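# Fit printed parts on jig pins, or press CALL

## Task

Following the drawing, seat both loose printed parts on their matching pins in the jig (a courier is waiting). If the kit turns out to be one that must not be assembled, do not assemble it: instead, with the gripper shut, press the blue CALL button from directly above, push it fully down and keep it there for one second, touching none of the kit's parts, the jig or the drawing. If the kit is fine, do not touch CALL.

## Robot and tools

Robot: two arms, left_arm and right_arm. Each has six revolute joints plus a parallel gripper. The left arm sits on the +y side. Scene frame: origin at table-top height, halfway between the nominal bases, +x out over the table, +z up. Calibrated bases: left_arm at (-0.031, +0.348, 0) m, quat_wxyz (+1.000, 0, 0, +0.028); right_arm at (+0.015, -0.255, 0) m, quat_wxyz (+1.000, 0, 0, +0.009). Each arm reports its hand pose (end_effector_position in metres, end_effector_quat_wxyz) in its own base frame. Fixed cameras and the table use the scene frame. The reported point sits between the finger pads, about 1 cm behind the tips. Fingers point along the gripper's +z and close along its y. Reported poses can be a few cm off, more at long reach.

Command row: a flat list of 14 numbers, each in [-1, 1], always covering both arms. The first 7 are left_arm, the next 7 are right_arm. Within an arm, 6 joint numbers come first, in this order: elbow (joint3), wrist pitch (joint4), wrist roll (joint6), wrist yaw (joint5), shoulder (joint2), waist (joint1). The 7th is the gripper opening. Joint numbers are offsets, not poses. They are scaled so 1.0 equals 2.811 rad for waist and shoulder, 2.53 for elbow, 2.575 for wrist pitch, 8.12 for wrist yaw and 9.528 for wrist roll. They count from the "Joint targets" line as it stands when the action or call begins. Rows inside one action do not build on each other, but a later action or call re-applies from the new targets. So 0 for all six means hold the current targets. The opening is absolute: +1 fully open, -1 closed. Always resend an arm's current opening to keep it, since 0 means half-open.

Stated joint ranges (rad): waist -2.880 to 2.880, shoulder 0.000 to 3.142, elbow 0.000 to 3.019, wrist pitch -1.693 to 1.571, wrist yaw -1.571 to 1.571, wrist roll -2.094 to 2.094. True ends may differ by up to 0.084 rad. If an action asks for more than 0.084 rad beyond a stated end, it is refused for both arms. A badly formed first action voids the whole call. Each control step also caps how far a target may lead the measured angle: 0.716 rad (waist, shoulder), 0.645 (elbow), 0.69 (wrist pitch), 1.84 (wrist yaw), 3.24 (wrist roll). If a target would move the gripper more than 110 mm from where it is, that arm's targets are pulled back proportionally.

Tools:
- execute_actions(actions, cameras): actions is a list of actions. Each action is a list of up to 15 rows, one row per 1/30 s step, and lasts 0.5 s. A short action repeats its last row. Pictures come back only for an empty list or when cameras names them (["all"] or names; [] for none).
- move(target, speed, blend, opening_speed, grip_force, blocking, cameras): joint-space path. target is one 14-number row or up to 15 rows. Every row is an offset from the same starting Joint targets, not from the previous row. speed is in rad/s for the joint with farthest to go: 0.01 to 12.57, default 0.5. It may be one number or one per target. blend (rad) rounds corners between listed targets; 0 stops at each. opening_speed is the opening-scale change per second, at least 0.2. grip_force is newtons per finger pad, 10 to 50, one value or one per arm; it persists. Lower forces close slowly. blocking=false returns after about 0.5 s while motion continues. Paths run at least 0.5 s and are cut short beyond 10 s. Paths ignore obstacles and the other arm.
- wait(seconds 0 to 10): hold the last commands; returns early if a running move ends.
- stop: brakes a running move.
- zoom_image(camera, region [x0, y0, x1, y1] in pixels): enlarges a part of the latest image; region at most 504 by 504.
- read_manual(section "licences") gives URDF licence texts; finished_scene ends the scene for good.

Cameras: cam_high, cam_over, cam_left_wrist, cam_right_wrist, each 896x504. cam_low appears only as a zoom option. Wrist-camera poses follow their arm and may lag during motion.

Results: Joint positions and Joint velocities per arm in the joint order above, then finger gap (m; 0.094 fully open). Velocities may read "within noise". Joint targets is the base for the next offsets. Tool commands shows current gripper commands. grip_measured is the opening on the command scale; it tracks the command even through contact, so it cannot reveal a touch. grip_effort_nm is the gripper motor's averaged effort (negative closing) and keeps some residual at rest. Joint torques carry offsets and noise; numbers 1 and 2 wrap at ±28 N m. A move adds a "move:" line: done, off_target (resting more than 0.035 rad from target), moving, held, or fault, and possibly limits=held. Also watch for "joint sent to its limit", "joint command not followed" (clearance check changed targets), MOTOR HOT and OVER-TEMPERATURE FAULT. A fault drops that arm for 30 to 60 s or more.

Gripping: squeeze jumps to the force limit once commanded about 0.06 below first contact, more for small or round items. Use opening_speed and low grip_force for fragile things. Release by commanding well above grip_measured.

Avoid: knocking anything off the table or leaving it off; letting parts drop or releasing them while moving; fast impacts with fixed or heavy items; arms touching each other, including one gripper closing on the other's fingers; long holds with a stretched or straining arm, which overheat motors. To end a push, or after an arm is dragged, command targets back past the measured positions.

Each tool is called after ">>>" as name(argument=value, ...) on one line, values as JSON.

## Session

>>> execute_actions(actions=[])

Scene clock: 0.00 s.
left_arm: end_effector_position=(+0.1288, +0.2278, +0.1797) grip_measured=+1.000 grip_effort_nm=n/a end_effector_quat_wxyz=(+0.061, +0.339, +0.934, -0.099) | right_arm: end_effector_position=(+0.6346, +0.3243, +0.1054) grip_measured=+1.000 grip_effort_nm=n/a end_effector_quat_wxyz=(-0.454, +0.614, -0.577, -0.289)
Joint names: [elbow, wrist pitch, wrist roll, wrist yaw, shoulder, waist]
Joint positions: left_arm=[0.943 -1.54 1.858 0.136 1.164 1.148 0.094] | right_arm=[1.479 -0.243 -0.954 -0.949 2.044 0.273 0.094]
Joint velocities: within noise
Joint torques (N m): no reading
Heat: left arm: hottest shoulder 35 °C; right arm: hottest shoulder 34 °C.
Joint targets: left_arm=[0.967 -1.540 1.858 0.136 1.163 1.148] | right_arm=[1.497 -0.241 -0.954 -0.949 2.055 0.273]
Tool commands: left_gripper/opening=+1.0 right_gripper/opening=+1.0

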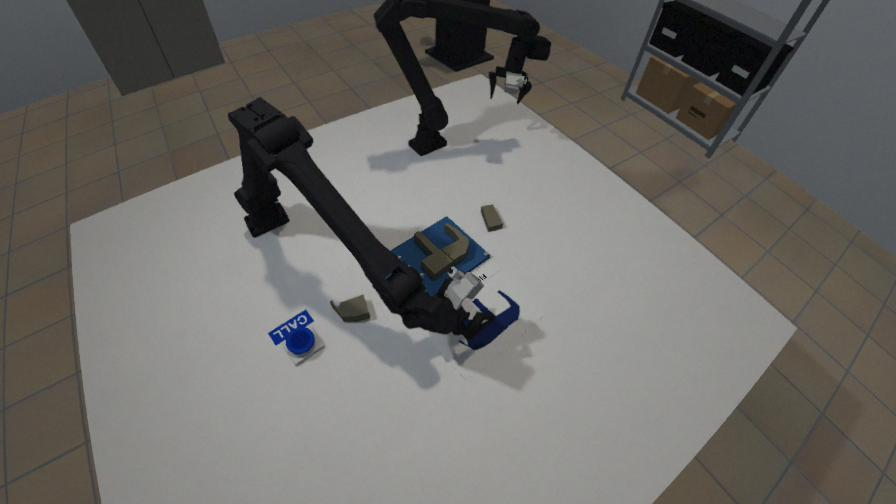

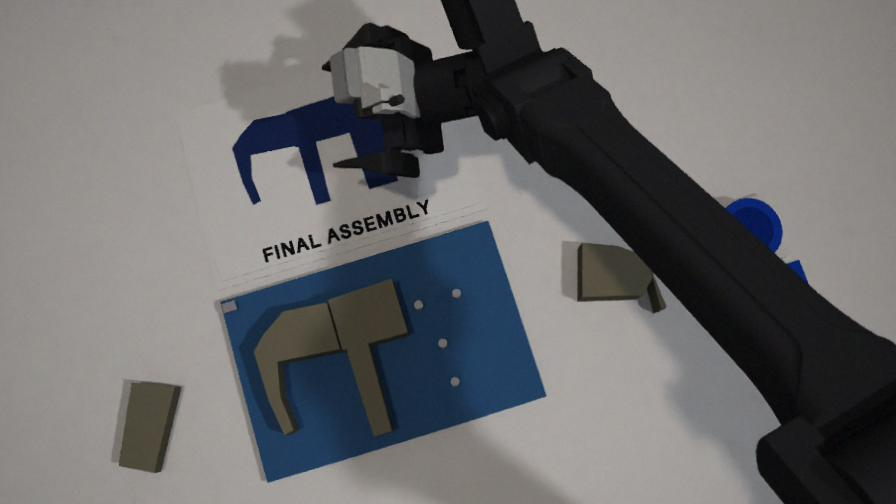

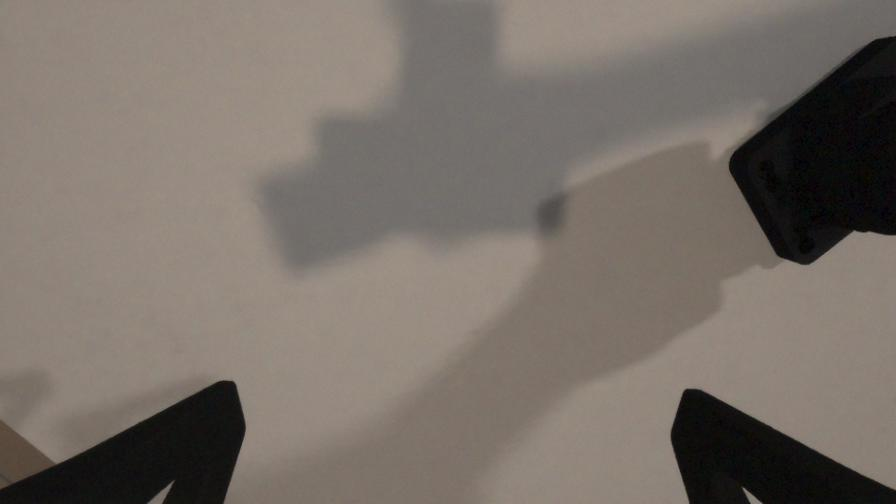

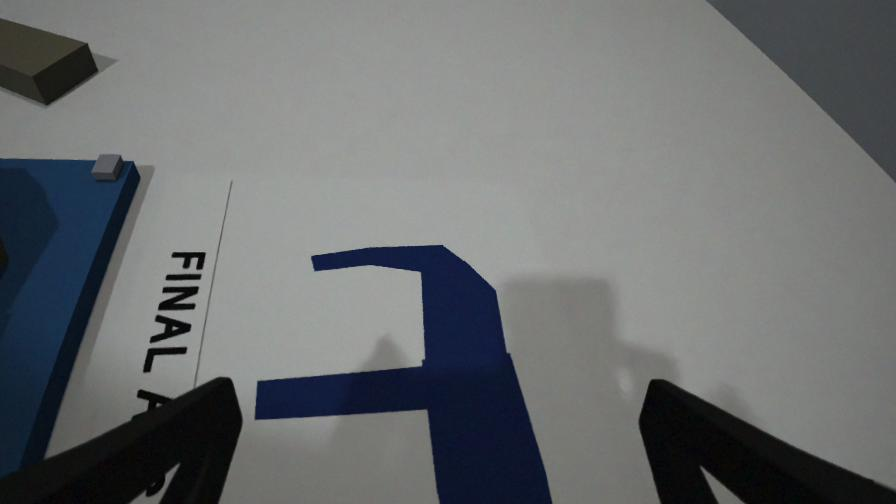

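>>> zoom_image(camera="cam_over", region=[100, 60, 560, 500])

>>> zoom_image(camera="cam_over", region=[540, 180, 840, 360])

>>> zoom_image(camera="cam_right_wrist", region=[0, 0, 504, 504])

>>> zoom_image(camera="cam_high", region=[260, 180, 560, 380])

Scaled by 1.096.

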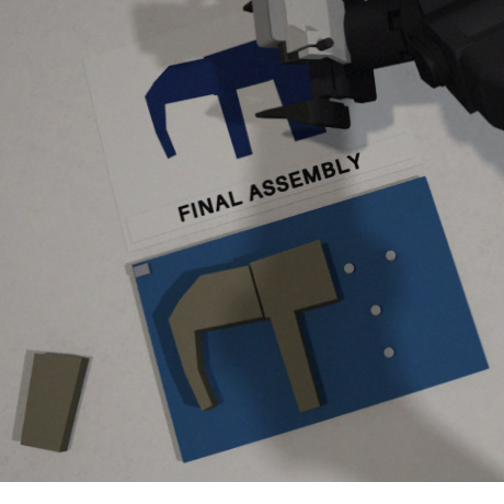

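Scaled by 1.680.

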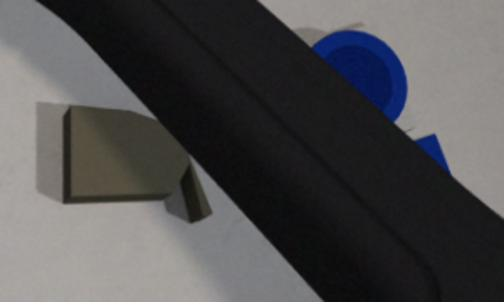

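Scaled by 1.000.

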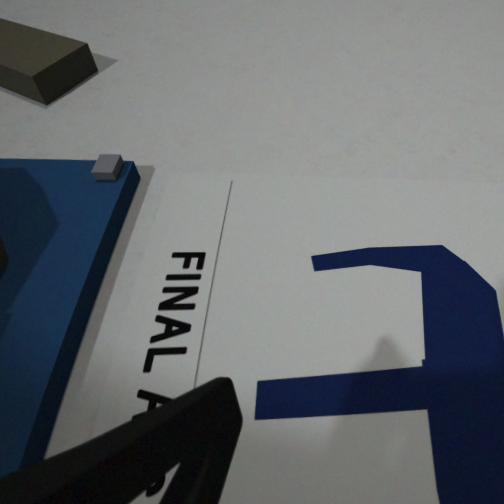

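Scaled by 1.680.

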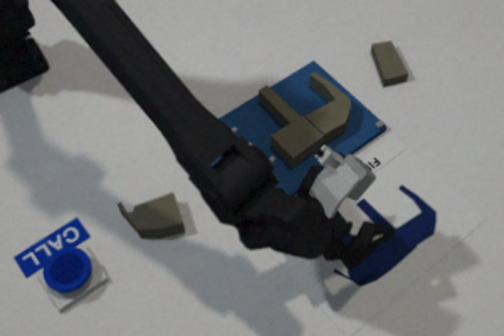

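>>> move(target=[[0,0,0,0,0,0,1,0,0,0,0,-0.1619,0,1],[0,0,0,0,0,0,1,-0.1569,-0.4384,0.1001,0.1169,-0.2686,-0.275,1]], blend=[0.3,0], speed=1.5, cameras=["all"])

Scene clock: 11.47 s.
left_arm: end_effector_position=(+0.1288, +0.2278, +0.1797) grip_measured=+1.000 grip_effort_nm=-0.02 end_effector_quat_wxyz=(+0.061, +0.339, +0.934, -0.099) | right_arm: end_effector_position=(+0.3213, -0.1761, +0.1923) grip_measured=+1.000 grip_effort_nm=-0.01 end_effector_quat_wxyz=(+0.009, +0.242, +0.970, -0.001)
Joint names: [elbow, wrist pitch, wrist roll, wrist yaw, shoulder, waist]
Joint positions: left_arm=[0.943 -1.54 1.858 0.136 1.164 1.148 0.094] | right_arm=[1.11 -1.36 -0.013 -0.002 1.303 -0.501 0.094]
Joint torques (N m): left_arm=[10.67 -0.09 0.04 0.18 -4.89 -0.15] | right_arm=[9.59 -0.12 0.13 0.17 -8.59 -2.55]
Heat: left arm: hottest shoulder 35 °C; right arm: hottest shoulder 35 °C.
Joint targets: left_arm=[0.967 -1.540 1.858 0.136 1.163 1.148] | right_arm=[1.100 -1.370 0.000 0.000 1.300 -0.500]
move: done; blend cut to 0.2276 rad at target 1
camera_calibration:
cam_right_wrist: T_world_to_cam=[[-0.468754, -0.883235, -0.0129187, -0.00272706], [-0.814177, 0.426338, 0.394146, 0.300256], [-0.342616, 0.195276, -0.918957, 0.406999], [0, 0, 0, 1]] pos_world=[0.382628, -0.209896, 0.255634]

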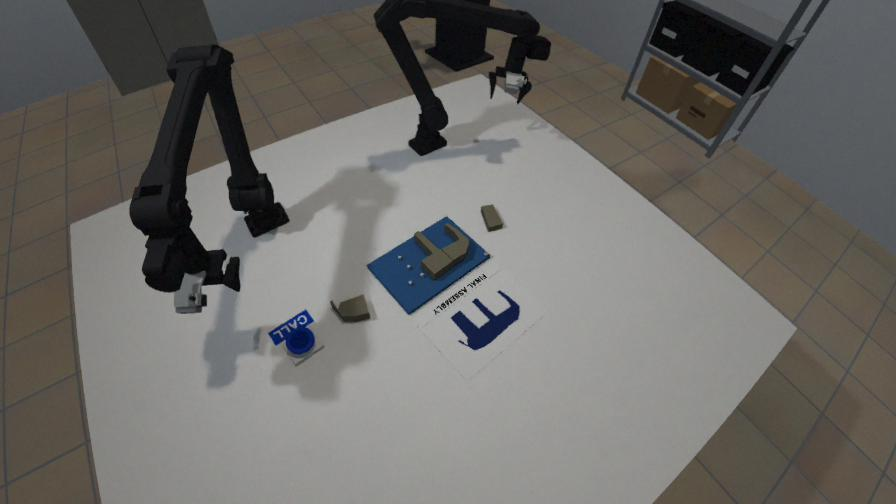

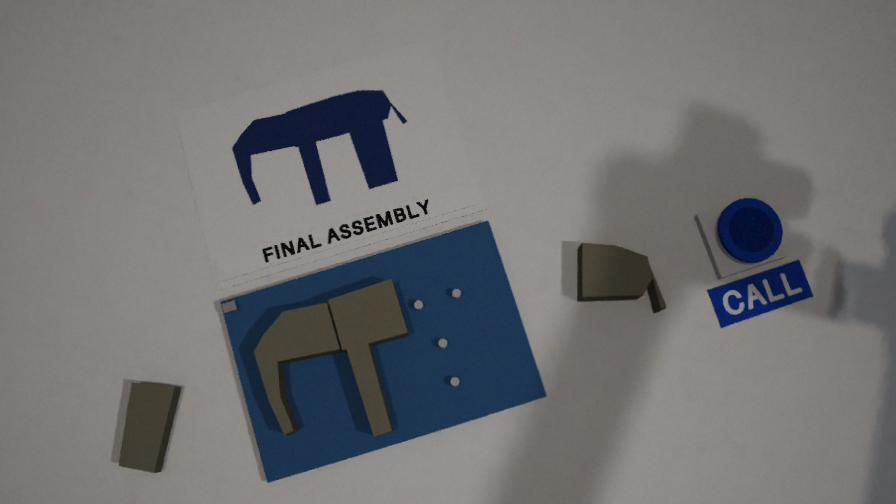

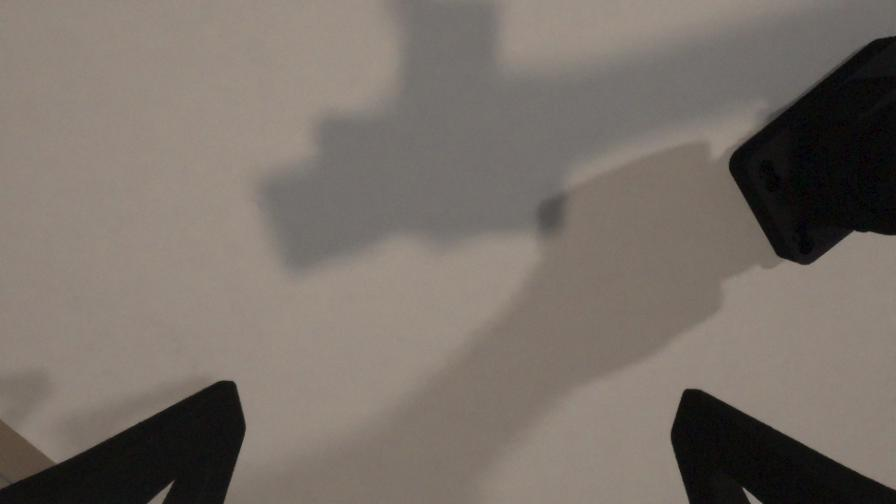

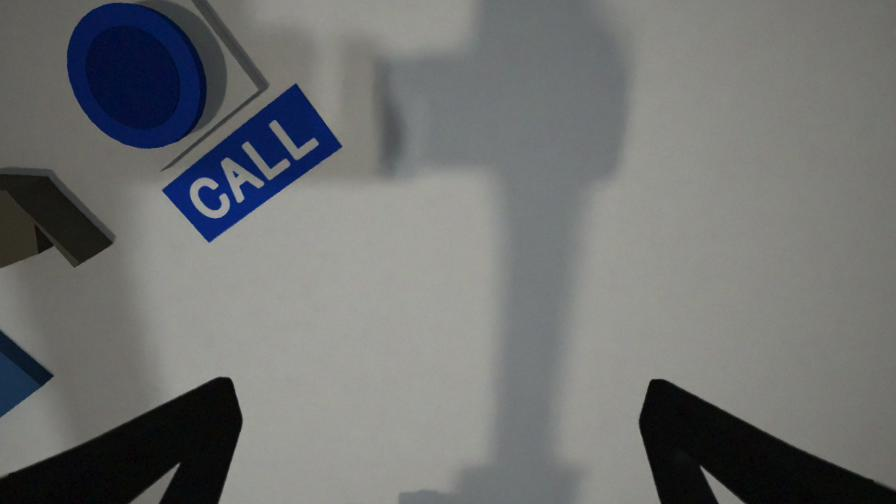

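>>> zoom_image(camera="cam_over", region=[200, 70, 500, 240])

>>> zoom_image(camera="cam_over", region=[210, 215, 560, 490])

>>> zoom_image(camera="cam_over", region=[550, 220, 690, 330])

>>> zoom_image(camera="cam_over", region=[90, 360, 210, 490])

>>> zoom_image(camera="cam_high", region=[310, 190, 560, 390])

Scaled by 1.680.

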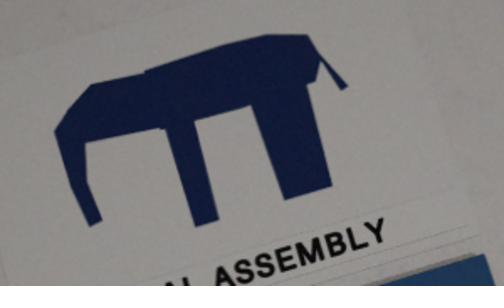

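Scaled by 1.440.

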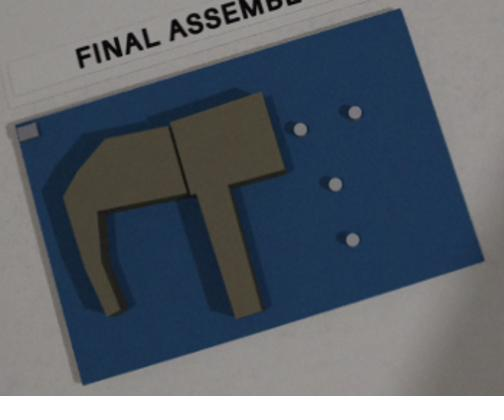

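Scaled by 3.600.

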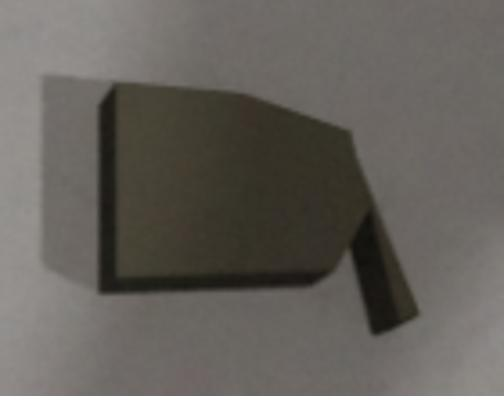

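Scaled by 3.877.

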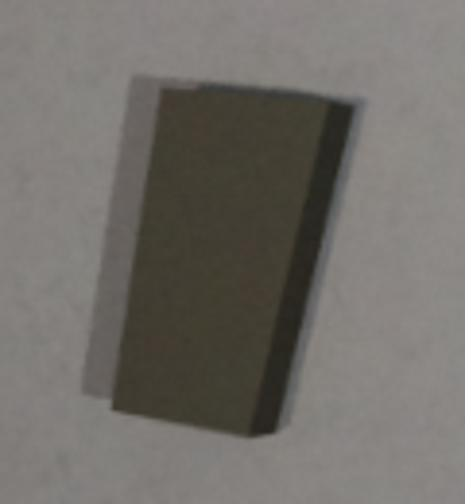

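Scaled by 2.016.

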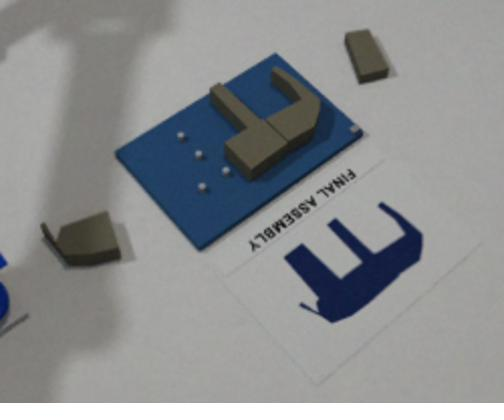

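>>> move(target=[0.0596,0.1293,-0.1614,-0.0167,0.1133,-0.4502,1,0.0372,0.0598,-0.1246,0,0.0886,0.2405,1], speed=1.5, cameras=["cam_left_wrist","cam_right_wrist"])

Scene clock: 21.57 s.
left_arm: end_effector_position=(+0.3881, -0.0477, +0.1175) grip_measured=+1.000 grip_effort_nm=-0.02 end_effector_quat_wxyz=(-0.024, +0.225, +0.974, -0.005) | right_arm: end_effector_position=(+0.4124, +0.0723, +0.1210) grip_measured=+1.000 grip_effort_nm=-0.04 end_effector_quat_wxyz=(-0.018, -0.624, +0.781, +0.010)
Joint names: [elbow, wrist pitch, wrist roll, wrist yaw, shoulder, waist]
Joint positions: left_arm=[1.07 -1.219 0.336 0.004 1.47 -0.119 0.094] | right_arm=[1.147 -1.228 -1.174 0 1.531 0.175 0.094]
Joint torques (N m): left_arm=[12.82 0.72 -0.11 -0.1 -9.29 -0.32] | right_arm=[14.15 0.54 -0.1 0.05 -9.88 -2.49]
Heat: left arm: hottest shoulder 35 °C; right arm: hottest shoulder 34 °C.
Joint targets: left_arm=[1.117 -1.207 0.321 0.001 1.482 -0.117] | right_arm=[1.194 -1.216 -1.187 0.001 1.549 0.176]
move: off_target (left_arm, right_arm); left_arm: the elbow is farthest, 0.048 rad from its target; right_arm: the elbow is farthest, 0.047 rad from its target
camera_calibration:
cam_left_wrist: T_world_to_cam=[[-0.423092, -0.905961, 0.0151022, 0.119169], [-0.800773, 0.381664, 0.461622, 0.311275], [-0.423975, 0.183215, -0.886948, 0.364721], [0, 0, 0, 1]] pos_world=[0.454313, -0.0776628, 0.177997]
cam_right_wrist: T_world_to_cam=[[0.974267, -0.220133, -0.0484368, -0.380266], [-0.179474, -0.88764, 0.424128, 0.126319], [-0.136359, -0.404521, -0.904306, 0.280671], [0, 0, 0, 1]] pos_world=[0.431424, 0.141954, 0.181818]
Images, in order (width x height): cam_left_wrist 896x504, cam_right_wrist 896x504.

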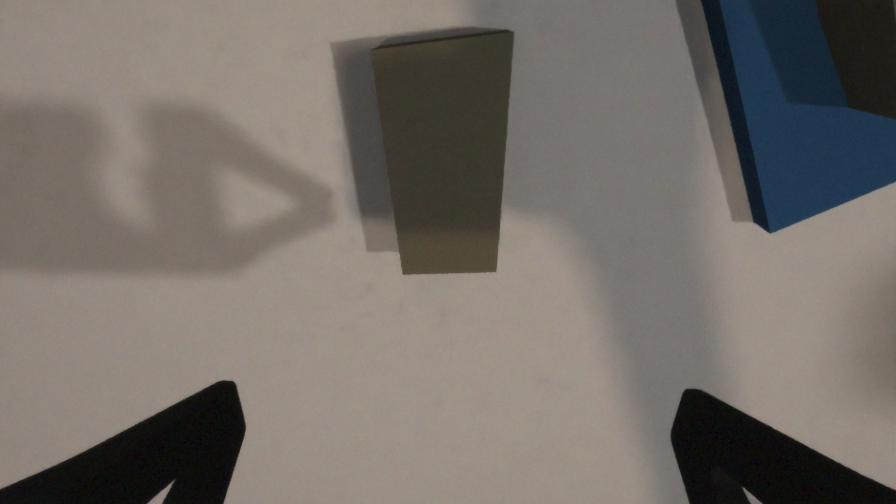

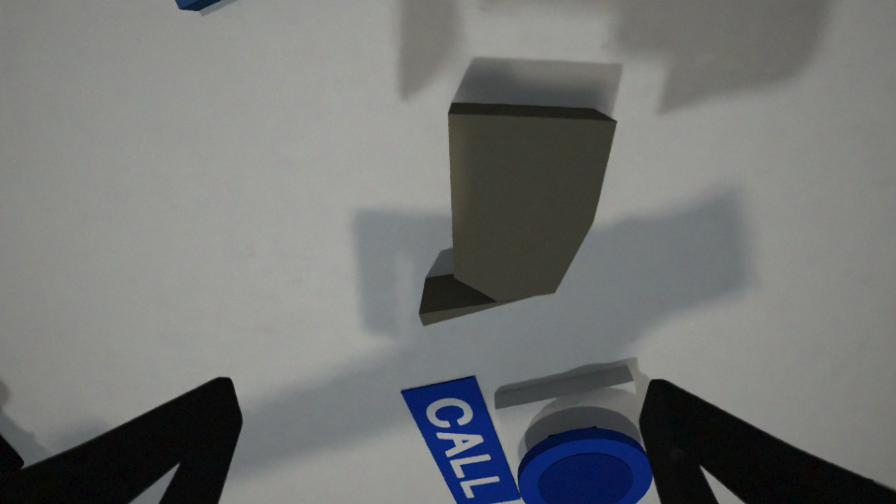

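>>> execute_actions(actions=[], cameras=["all"])

>>> zoom_image(camera="cam_over", region=[240, 260, 420, 450])

>>> zoom_image(camera="cam_over", region=[225, 80, 415, 215])

>>> zoom_image(camera="cam_right_wrist", region=[350, 60, 700, 350])

Scene clock: 23.27 s.
left_arm: end_effector_position=(+0.3881, -0.0477, +0.1175) grip_measured=+1.000 grip_effort_nm=-0.02 end_effector_quat_wxyz=(-0.024, +0.225, +0.974, -0.005) | right_arm: end_effector_position=(+0.4124, +0.0723, +0.1210) grip_measured=+1.000 grip_effort_nm=-0.04 end_effector_quat_wxyz=(-0.018, -0.625, +0.781, +0.010)
Joint names: [elbow, wrist pitch, wrist roll, wrist yaw, shoulder, waist]
Joint positions: left_arm=[1.07 -1.219 0.335 0.004 1.47 -0.119 0.094] | right_arm=[1.147 -1.228 -1.175 0 1.531 0.175 0.094]
Joint velocities: within noise
Joint torques (N m): left_arm=[12.88 0.68 -0.11 -0.11 -9.11 -0.15] | right_arm=[14.15 0.53 -0.11 0.05 -9.7 -2.61]
Heat: left arm: hottest shoulder 35 °C; right arm: hottest shoulder 34 °C.
Joint targets: left_arm=[1.117 -1.207 0.321 0.001 1.482 -0.117] | right_arm=[1.194 -1.216 -1.187 0.001 1.549 0.176]
Tool commands: left_gripper/opening=+1.0 right_gripper/opening=+1.0
camera_calibration:
cam_left_wrist: T_world_to_cam=[[-0.422423, -0.906274, 0.0150644, 0.118936], [-0.801075, 0.381062, 0.461596, 0.311333], [-0.424073, 0.182921, -0.886962, 0.364727], [0, 0, 0, 1]] pos_world=[0.454313, -0.0775641, 0.177997]
cam_right_wrist: T_world_to_cam=[[0.974352, -0.219739, -0.0484963, -0.380348], [-0.179083, -0.887694, 0.424179, 0.126149], [-0.136259, -0.404615, -0.904279, 0.280636], [0, 0, 0, 1]] pos_world=[0.431423, 0.141954, 0.181818]

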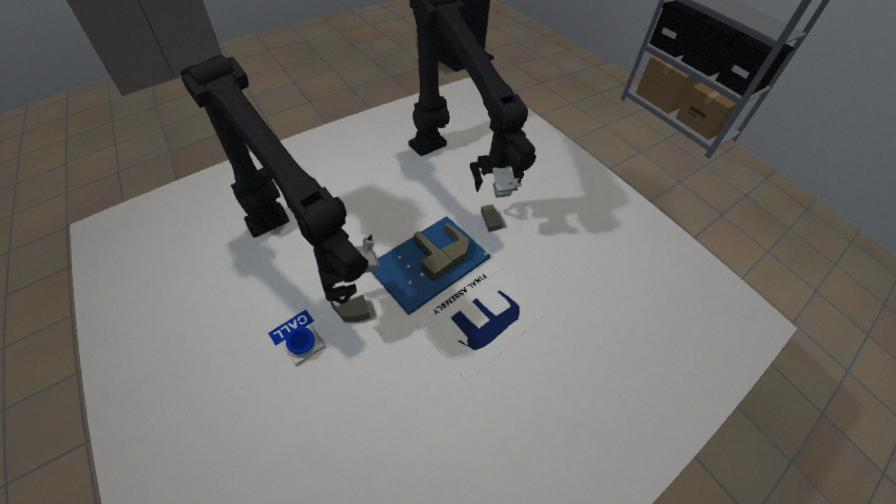

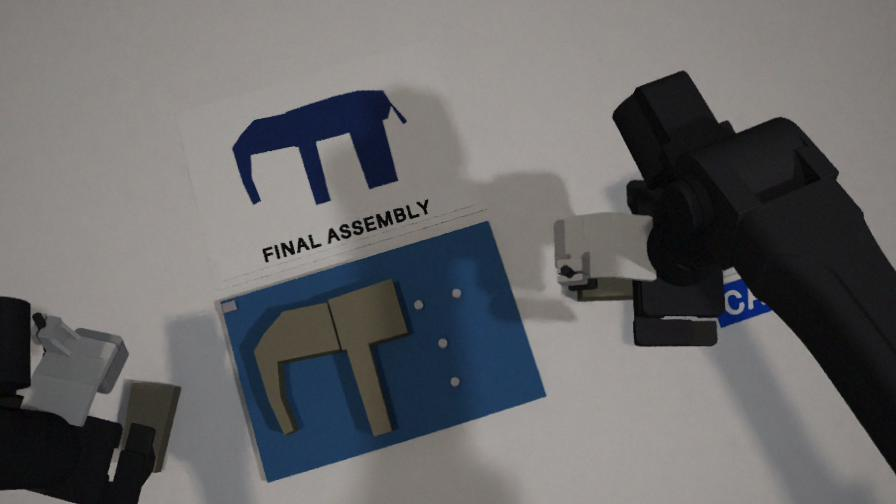

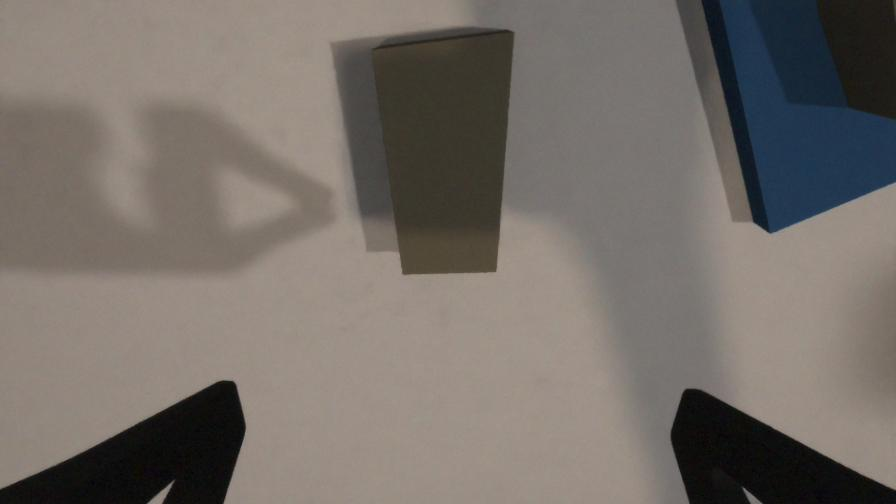

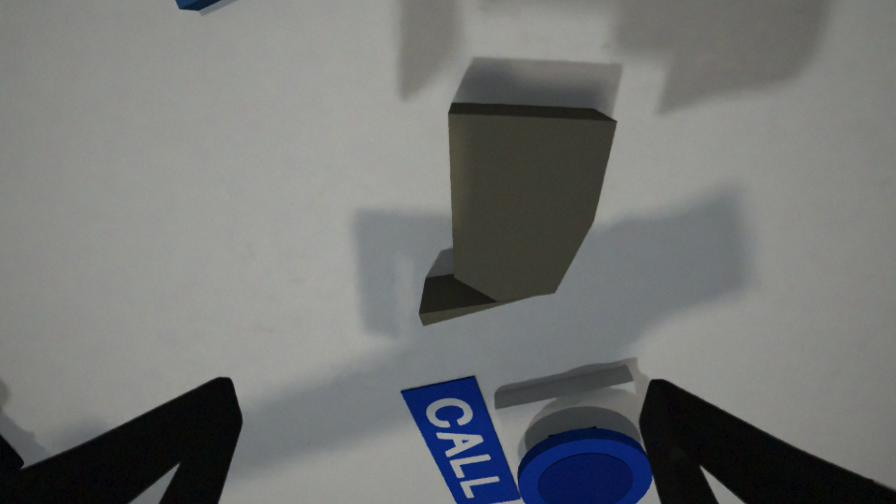

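Scaled by 2.653.

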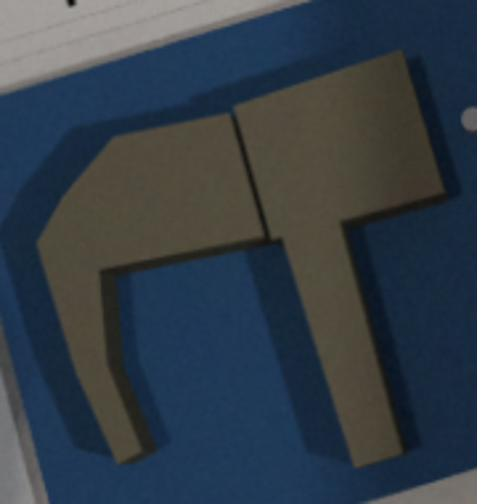

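Scaled by 2.653.

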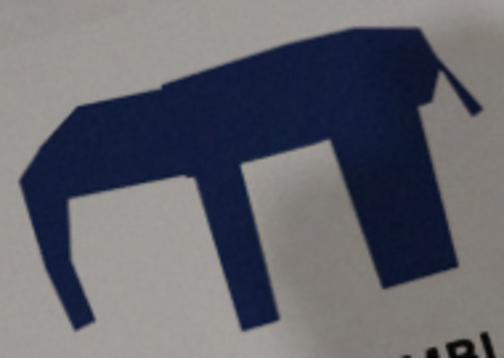

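Scaled by 1.440.

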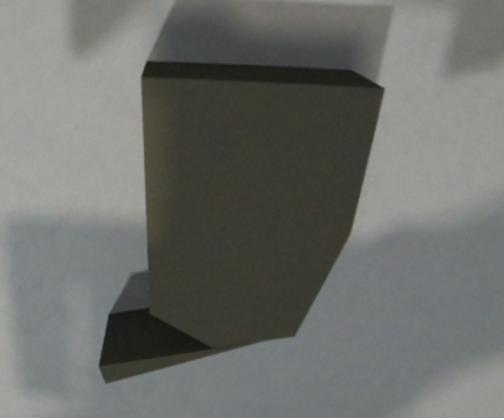

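>>> zoom_image(camera="cam_over", region=[395, 270, 485, 400])

>>> zoom_image(camera="cam_high", region=[370, 215, 500, 315])

>>> zoom_image(camera="cam_left_wrist", region=[650, 0, 896, 250])

Scaled by 3.877.

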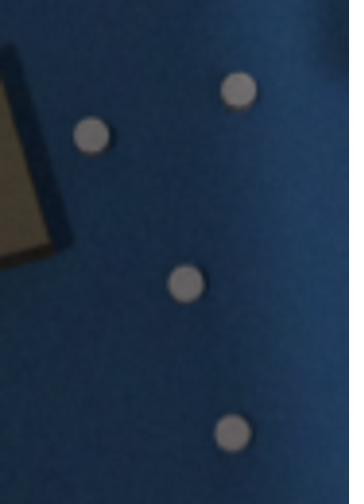

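Scaled by 3.877.

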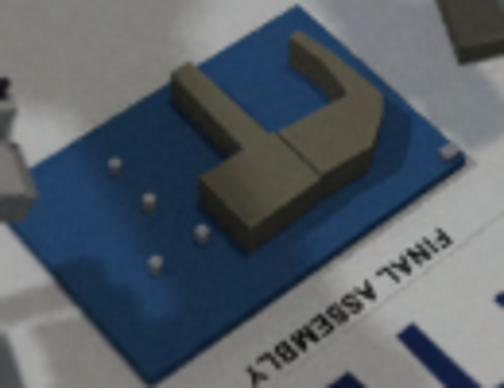

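Scaled by 2.016.

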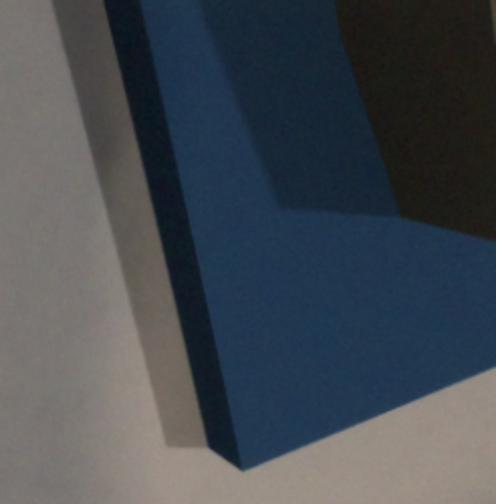

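>>> move(target=[-0.0435,0.1250,-0.0106,0,0.0591,-0.0091,1,-0.0257,0.1095,0.0012,0,0.0626,0.0107,1], speed=0.5, cameras=["all"])

Scene clock: 49.47 s.
left_arm: end_effector_position=(+0.4293, -0.0599, +0.0294) grip_measured=+1.000 grip_effort_nm=-0.03 end_effector_quat_wxyz=(+0.019, +0.184, +0.983, -0.001) | right_arm: end_effector_position=(+0.4667, +0.0929, +0.0466) grip_measured=+1.000 grip_effort_nm=-0.04 end_effector_quat_wxyz=(+0.025, -0.634, +0.773, -0.013)
Joint names: [elbow, wrist pitch, wrist roll, wrist yaw, shoulder, waist]
Joint positions: left_arm=[1.007 -0.898 0.235 0.004 1.641 -0.136 0.094] | right_arm=[1.141 -0.954 -1.175 0.001 1.701 0.198 0.094]
Joint torques (N m): left_arm=[7.56 0.8 -0.11 -0.11 -11.22 -0.26] | right_arm=[8.03 1.03 0.03 0.02 -11.34 -2.02]
Heat: left arm: hottest shoulder 35 °C; right arm: hottest shoulder 34 °C.
Joint targets: left_arm=[1.008 -0.885 0.220 0.000 1.648 -0.143] | right_arm=[1.129 -0.934 -1.176 0.000 1.725 0.206]
move: done
camera_calibration:
cam_left_wrist: T_world_to_cam=[[-0.345508, -0.938375, -0.00878824, 0.0923908], [-0.866834, 0.315551, 0.386039, 0.416232], [-0.359477, 0.140998, -0.92244, 0.277117], [0, 0, 0, 1]] pos_world=[0.492342, -0.0837181, 0.095754]
cam_right_wrist: T_world_to_cam=[[0.97965, -0.196538, 0.0407148, -0.441152], [-0.196654, -0.899309, 0.390603, 0.196535], [-0.0401532, -0.390661, -0.919659, 0.183721], [0, 0, 0, 1]] pos_world=[0.478201, 0.161815, 0.110155]

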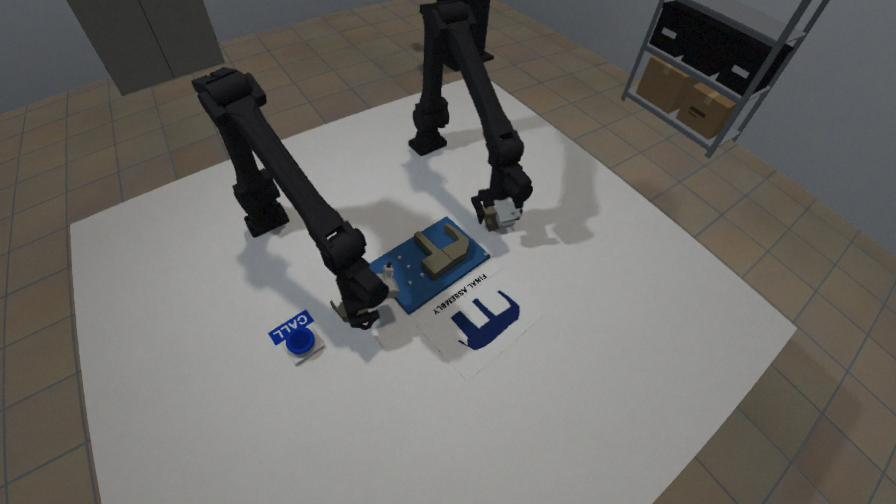

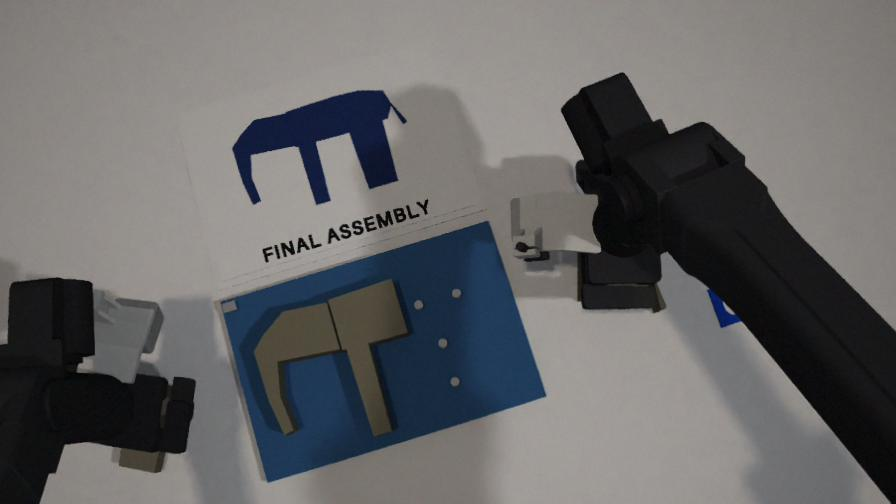

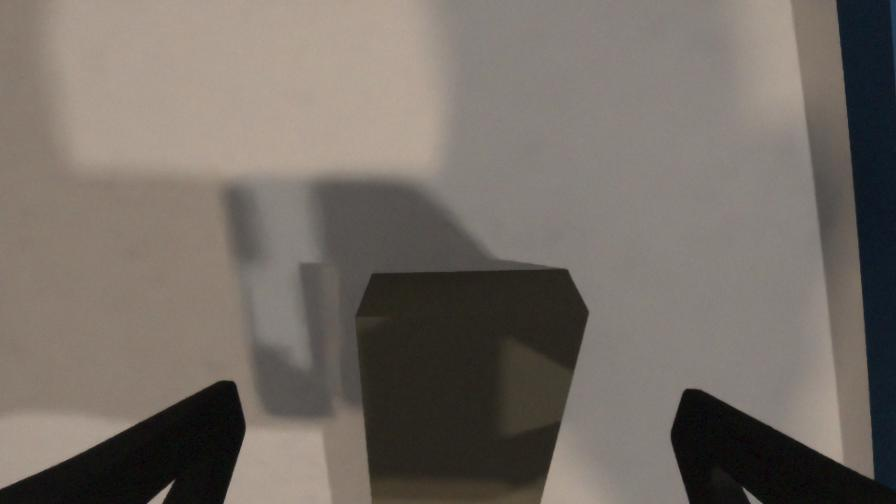

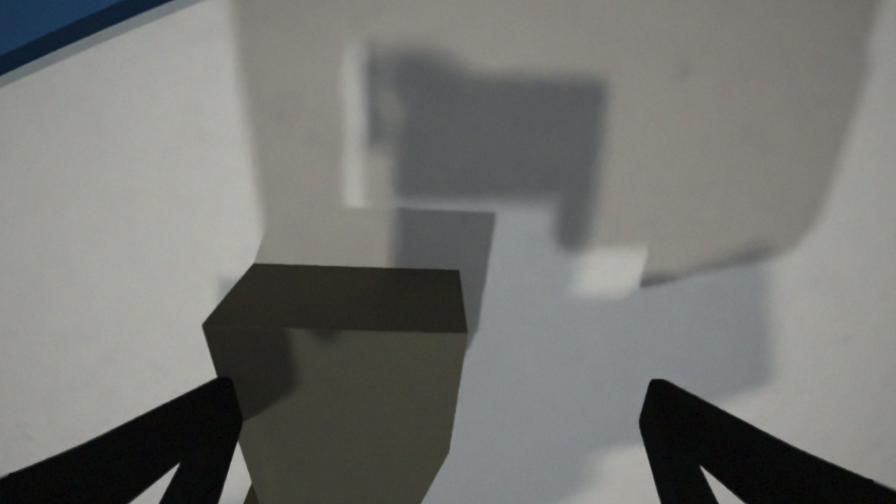

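>>> move(target=[[-0.0217,0.0062,0,0,0.0011,0.0068,1,-0.0233,0.0035,0,0,-0.0285,0.0028,1],[-0.0217,0.0062,0,0,0.0011,0.0068,1,-0.0233,0.0035,0,0,0.0025,0.0028,1]], speed=0.3, cameras=["cam_left_wrist","cam_right_wrist"])

Scene clock: 56.73 s.
left_arm: end_effector_position=(+0.4084, -0.0550, +0.0134) grip_measured=+1.000 grip_effort_nm=-0.02 end_effector_quat_wxyz=(+0.001, +0.182, +0.983, -0.002) | right_arm: end_effector_position=(+0.4388, +0.0910, +0.0179) grip_measured=+1.000 grip_effort_nm=-0.04 end_effector_quat_wxyz=(-0.004, -0.637, +0.771, +0.002)
Joint names: [elbow, wrist pitch, wrist roll, wrist yaw, shoulder, waist]
Joint positions: left_arm=[0.954 -0.882 0.234 0.004 1.641 -0.131 0.094] | right_arm=[1.076 -0.937 -1.175 0.001 1.719 0.206 0.094]
Joint torques (N m): left_arm=[7.21 0.92 -0.13 -0.11 -10.23 0.73] | right_arm=[7.91 0.61 0.03 0.02 -11.81 -2.02]
Heat: left arm: hottest shoulder 35 °C; right arm: hottest shoulder 34 °C.
Joint targets: left_arm=[0.952 -0.870 0.219 0.000 1.651 -0.124] | right_arm=[1.070 -0.925 -1.176 0.000 1.732 0.214]
move: done
camera_calibration:
cam_left_wrist: T_world_to_cam=[[-0.340287, -0.940321, -0.000965836, 0.0873148], [-0.854154, 0.308674, 0.418499, 0.396778], [-0.393225, 0.143234, -0.908217, 0.267753], [0, 0, 0, 1]] pos_world=[0.473909, -0.0787228, 0.0772112]
cam_right_wrist: T_world_to_cam=[[0.981861, -0.188522, -0.0201935, -0.413656], [-0.163411, -0.895436, 0.414115, 0.185108], [-0.0961517, -0.403304, -0.91, 0.181028], [0, 0, 0, 1]] pos_world=[0.453808, 0.160779, 0.0797266]
Images, in order (width x height): cam_left_wrist 896x504, cam_right_wrist 896x504.

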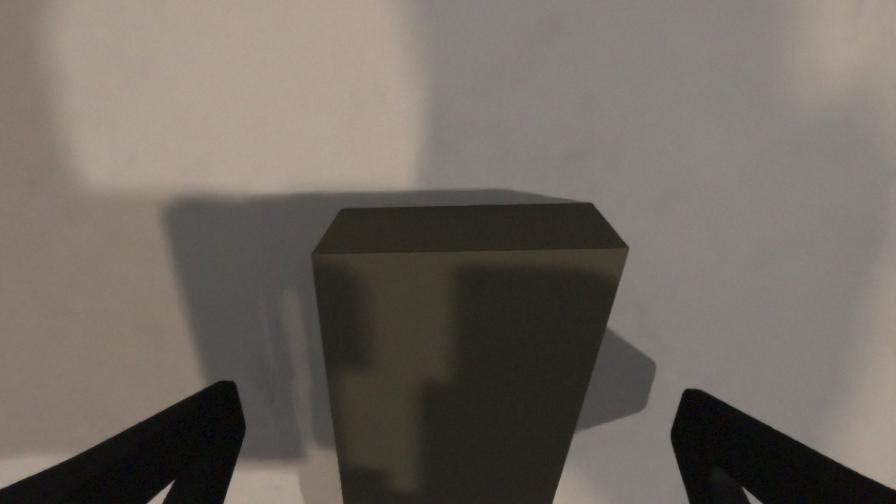

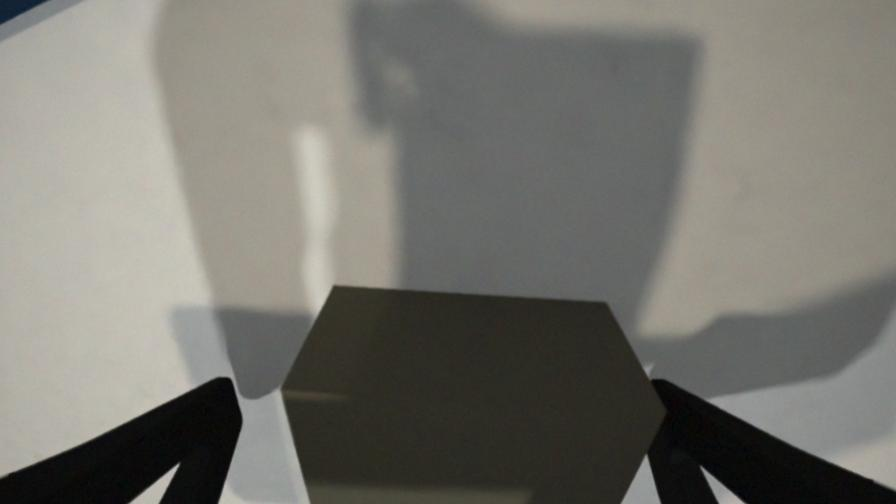

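>>> move(target=[0,0,0,0,0,0,-0.21,0,0,0,0,0,0,0.0], opening_speed=0.8, cameras=["cam_left_wrist","cam_right_wrist"])

Scene clock: 59.27 s.
left_arm: end_effector_position=(+0.4085, -0.0549, +0.0134) grip_measured=-0.096 grip_effort_nm=-1.02 end_effector_quat_wxyz=(+0.001, +0.181, +0.983, -0.002) | right_arm: end_effector_position=(+0.4393, +0.0911, +0.0179) grip_measured=+0.118 grip_effort_nm=-1.03 end_effector_quat_wxyz=(-0.003, -0.637, +0.771, +0.002)
Joint names: [elbow, wrist pitch, wrist roll, wrist yaw, shoulder, waist]
Joint positions: left_arm=[0.954 -0.882 0.234 0.004 1.641 -0.131 0.042] | right_arm=[1.076 -0.935 -1.175 0.001 1.719 0.206 0.053]
Joint torques (N m): left_arm=[7.08 0.79 -0.11 -0.06 -9.99 0.85] | right_arm=[7.97 0.54 0.02 0.02 -11.81 -1.96]
Heat: left arm: hottest shoulder 35 °C; right arm: hottest shoulder 34 °C.
Joint targets: left_arm=[0.952 -0.870 0.219 0.001 1.651 -0.124] | right_arm=[1.070 -0.925 -1.176 0.000 1.732 0.214]
move: done
camera_calibration:
cam_left_wrist: T_world_to_cam=[[-0.340014, -0.94042, -0.00131157, 0.0872384], [-0.854253, 0.308276, 0.418589, 0.396873], [-0.393245, 0.143446, -0.908175, 0.267816], [0, 0, 0, 1]] pos_world=[0.47401, -0.0787229, 0.077211]
cam_right_wrist: T_world_to_cam=[[0.981891, -0.188582, -0.0180831, -0.414208], [-0.164395, -0.895595, 0.413381, 0.185796], [-0.0941513, -0.402923, -0.910378, 0.180169], [0, 0, 0, 1]] pos_world=[0.454214, 0.16088, 0.0797274]
Images, in order (width x height): cam_left_wrist 896x504, cam_right_wrist 896x504.

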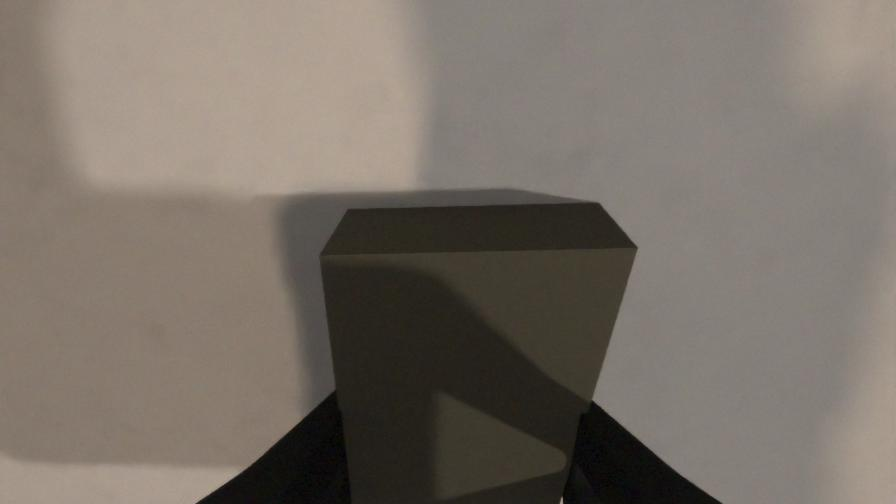

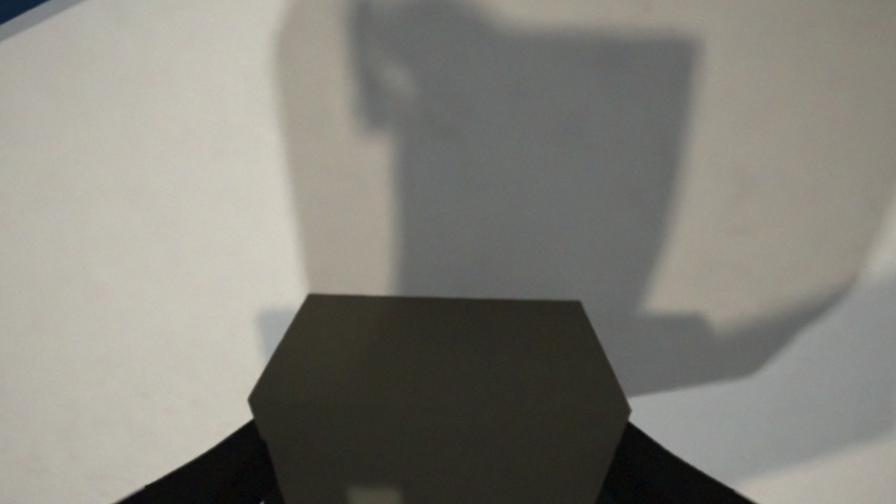

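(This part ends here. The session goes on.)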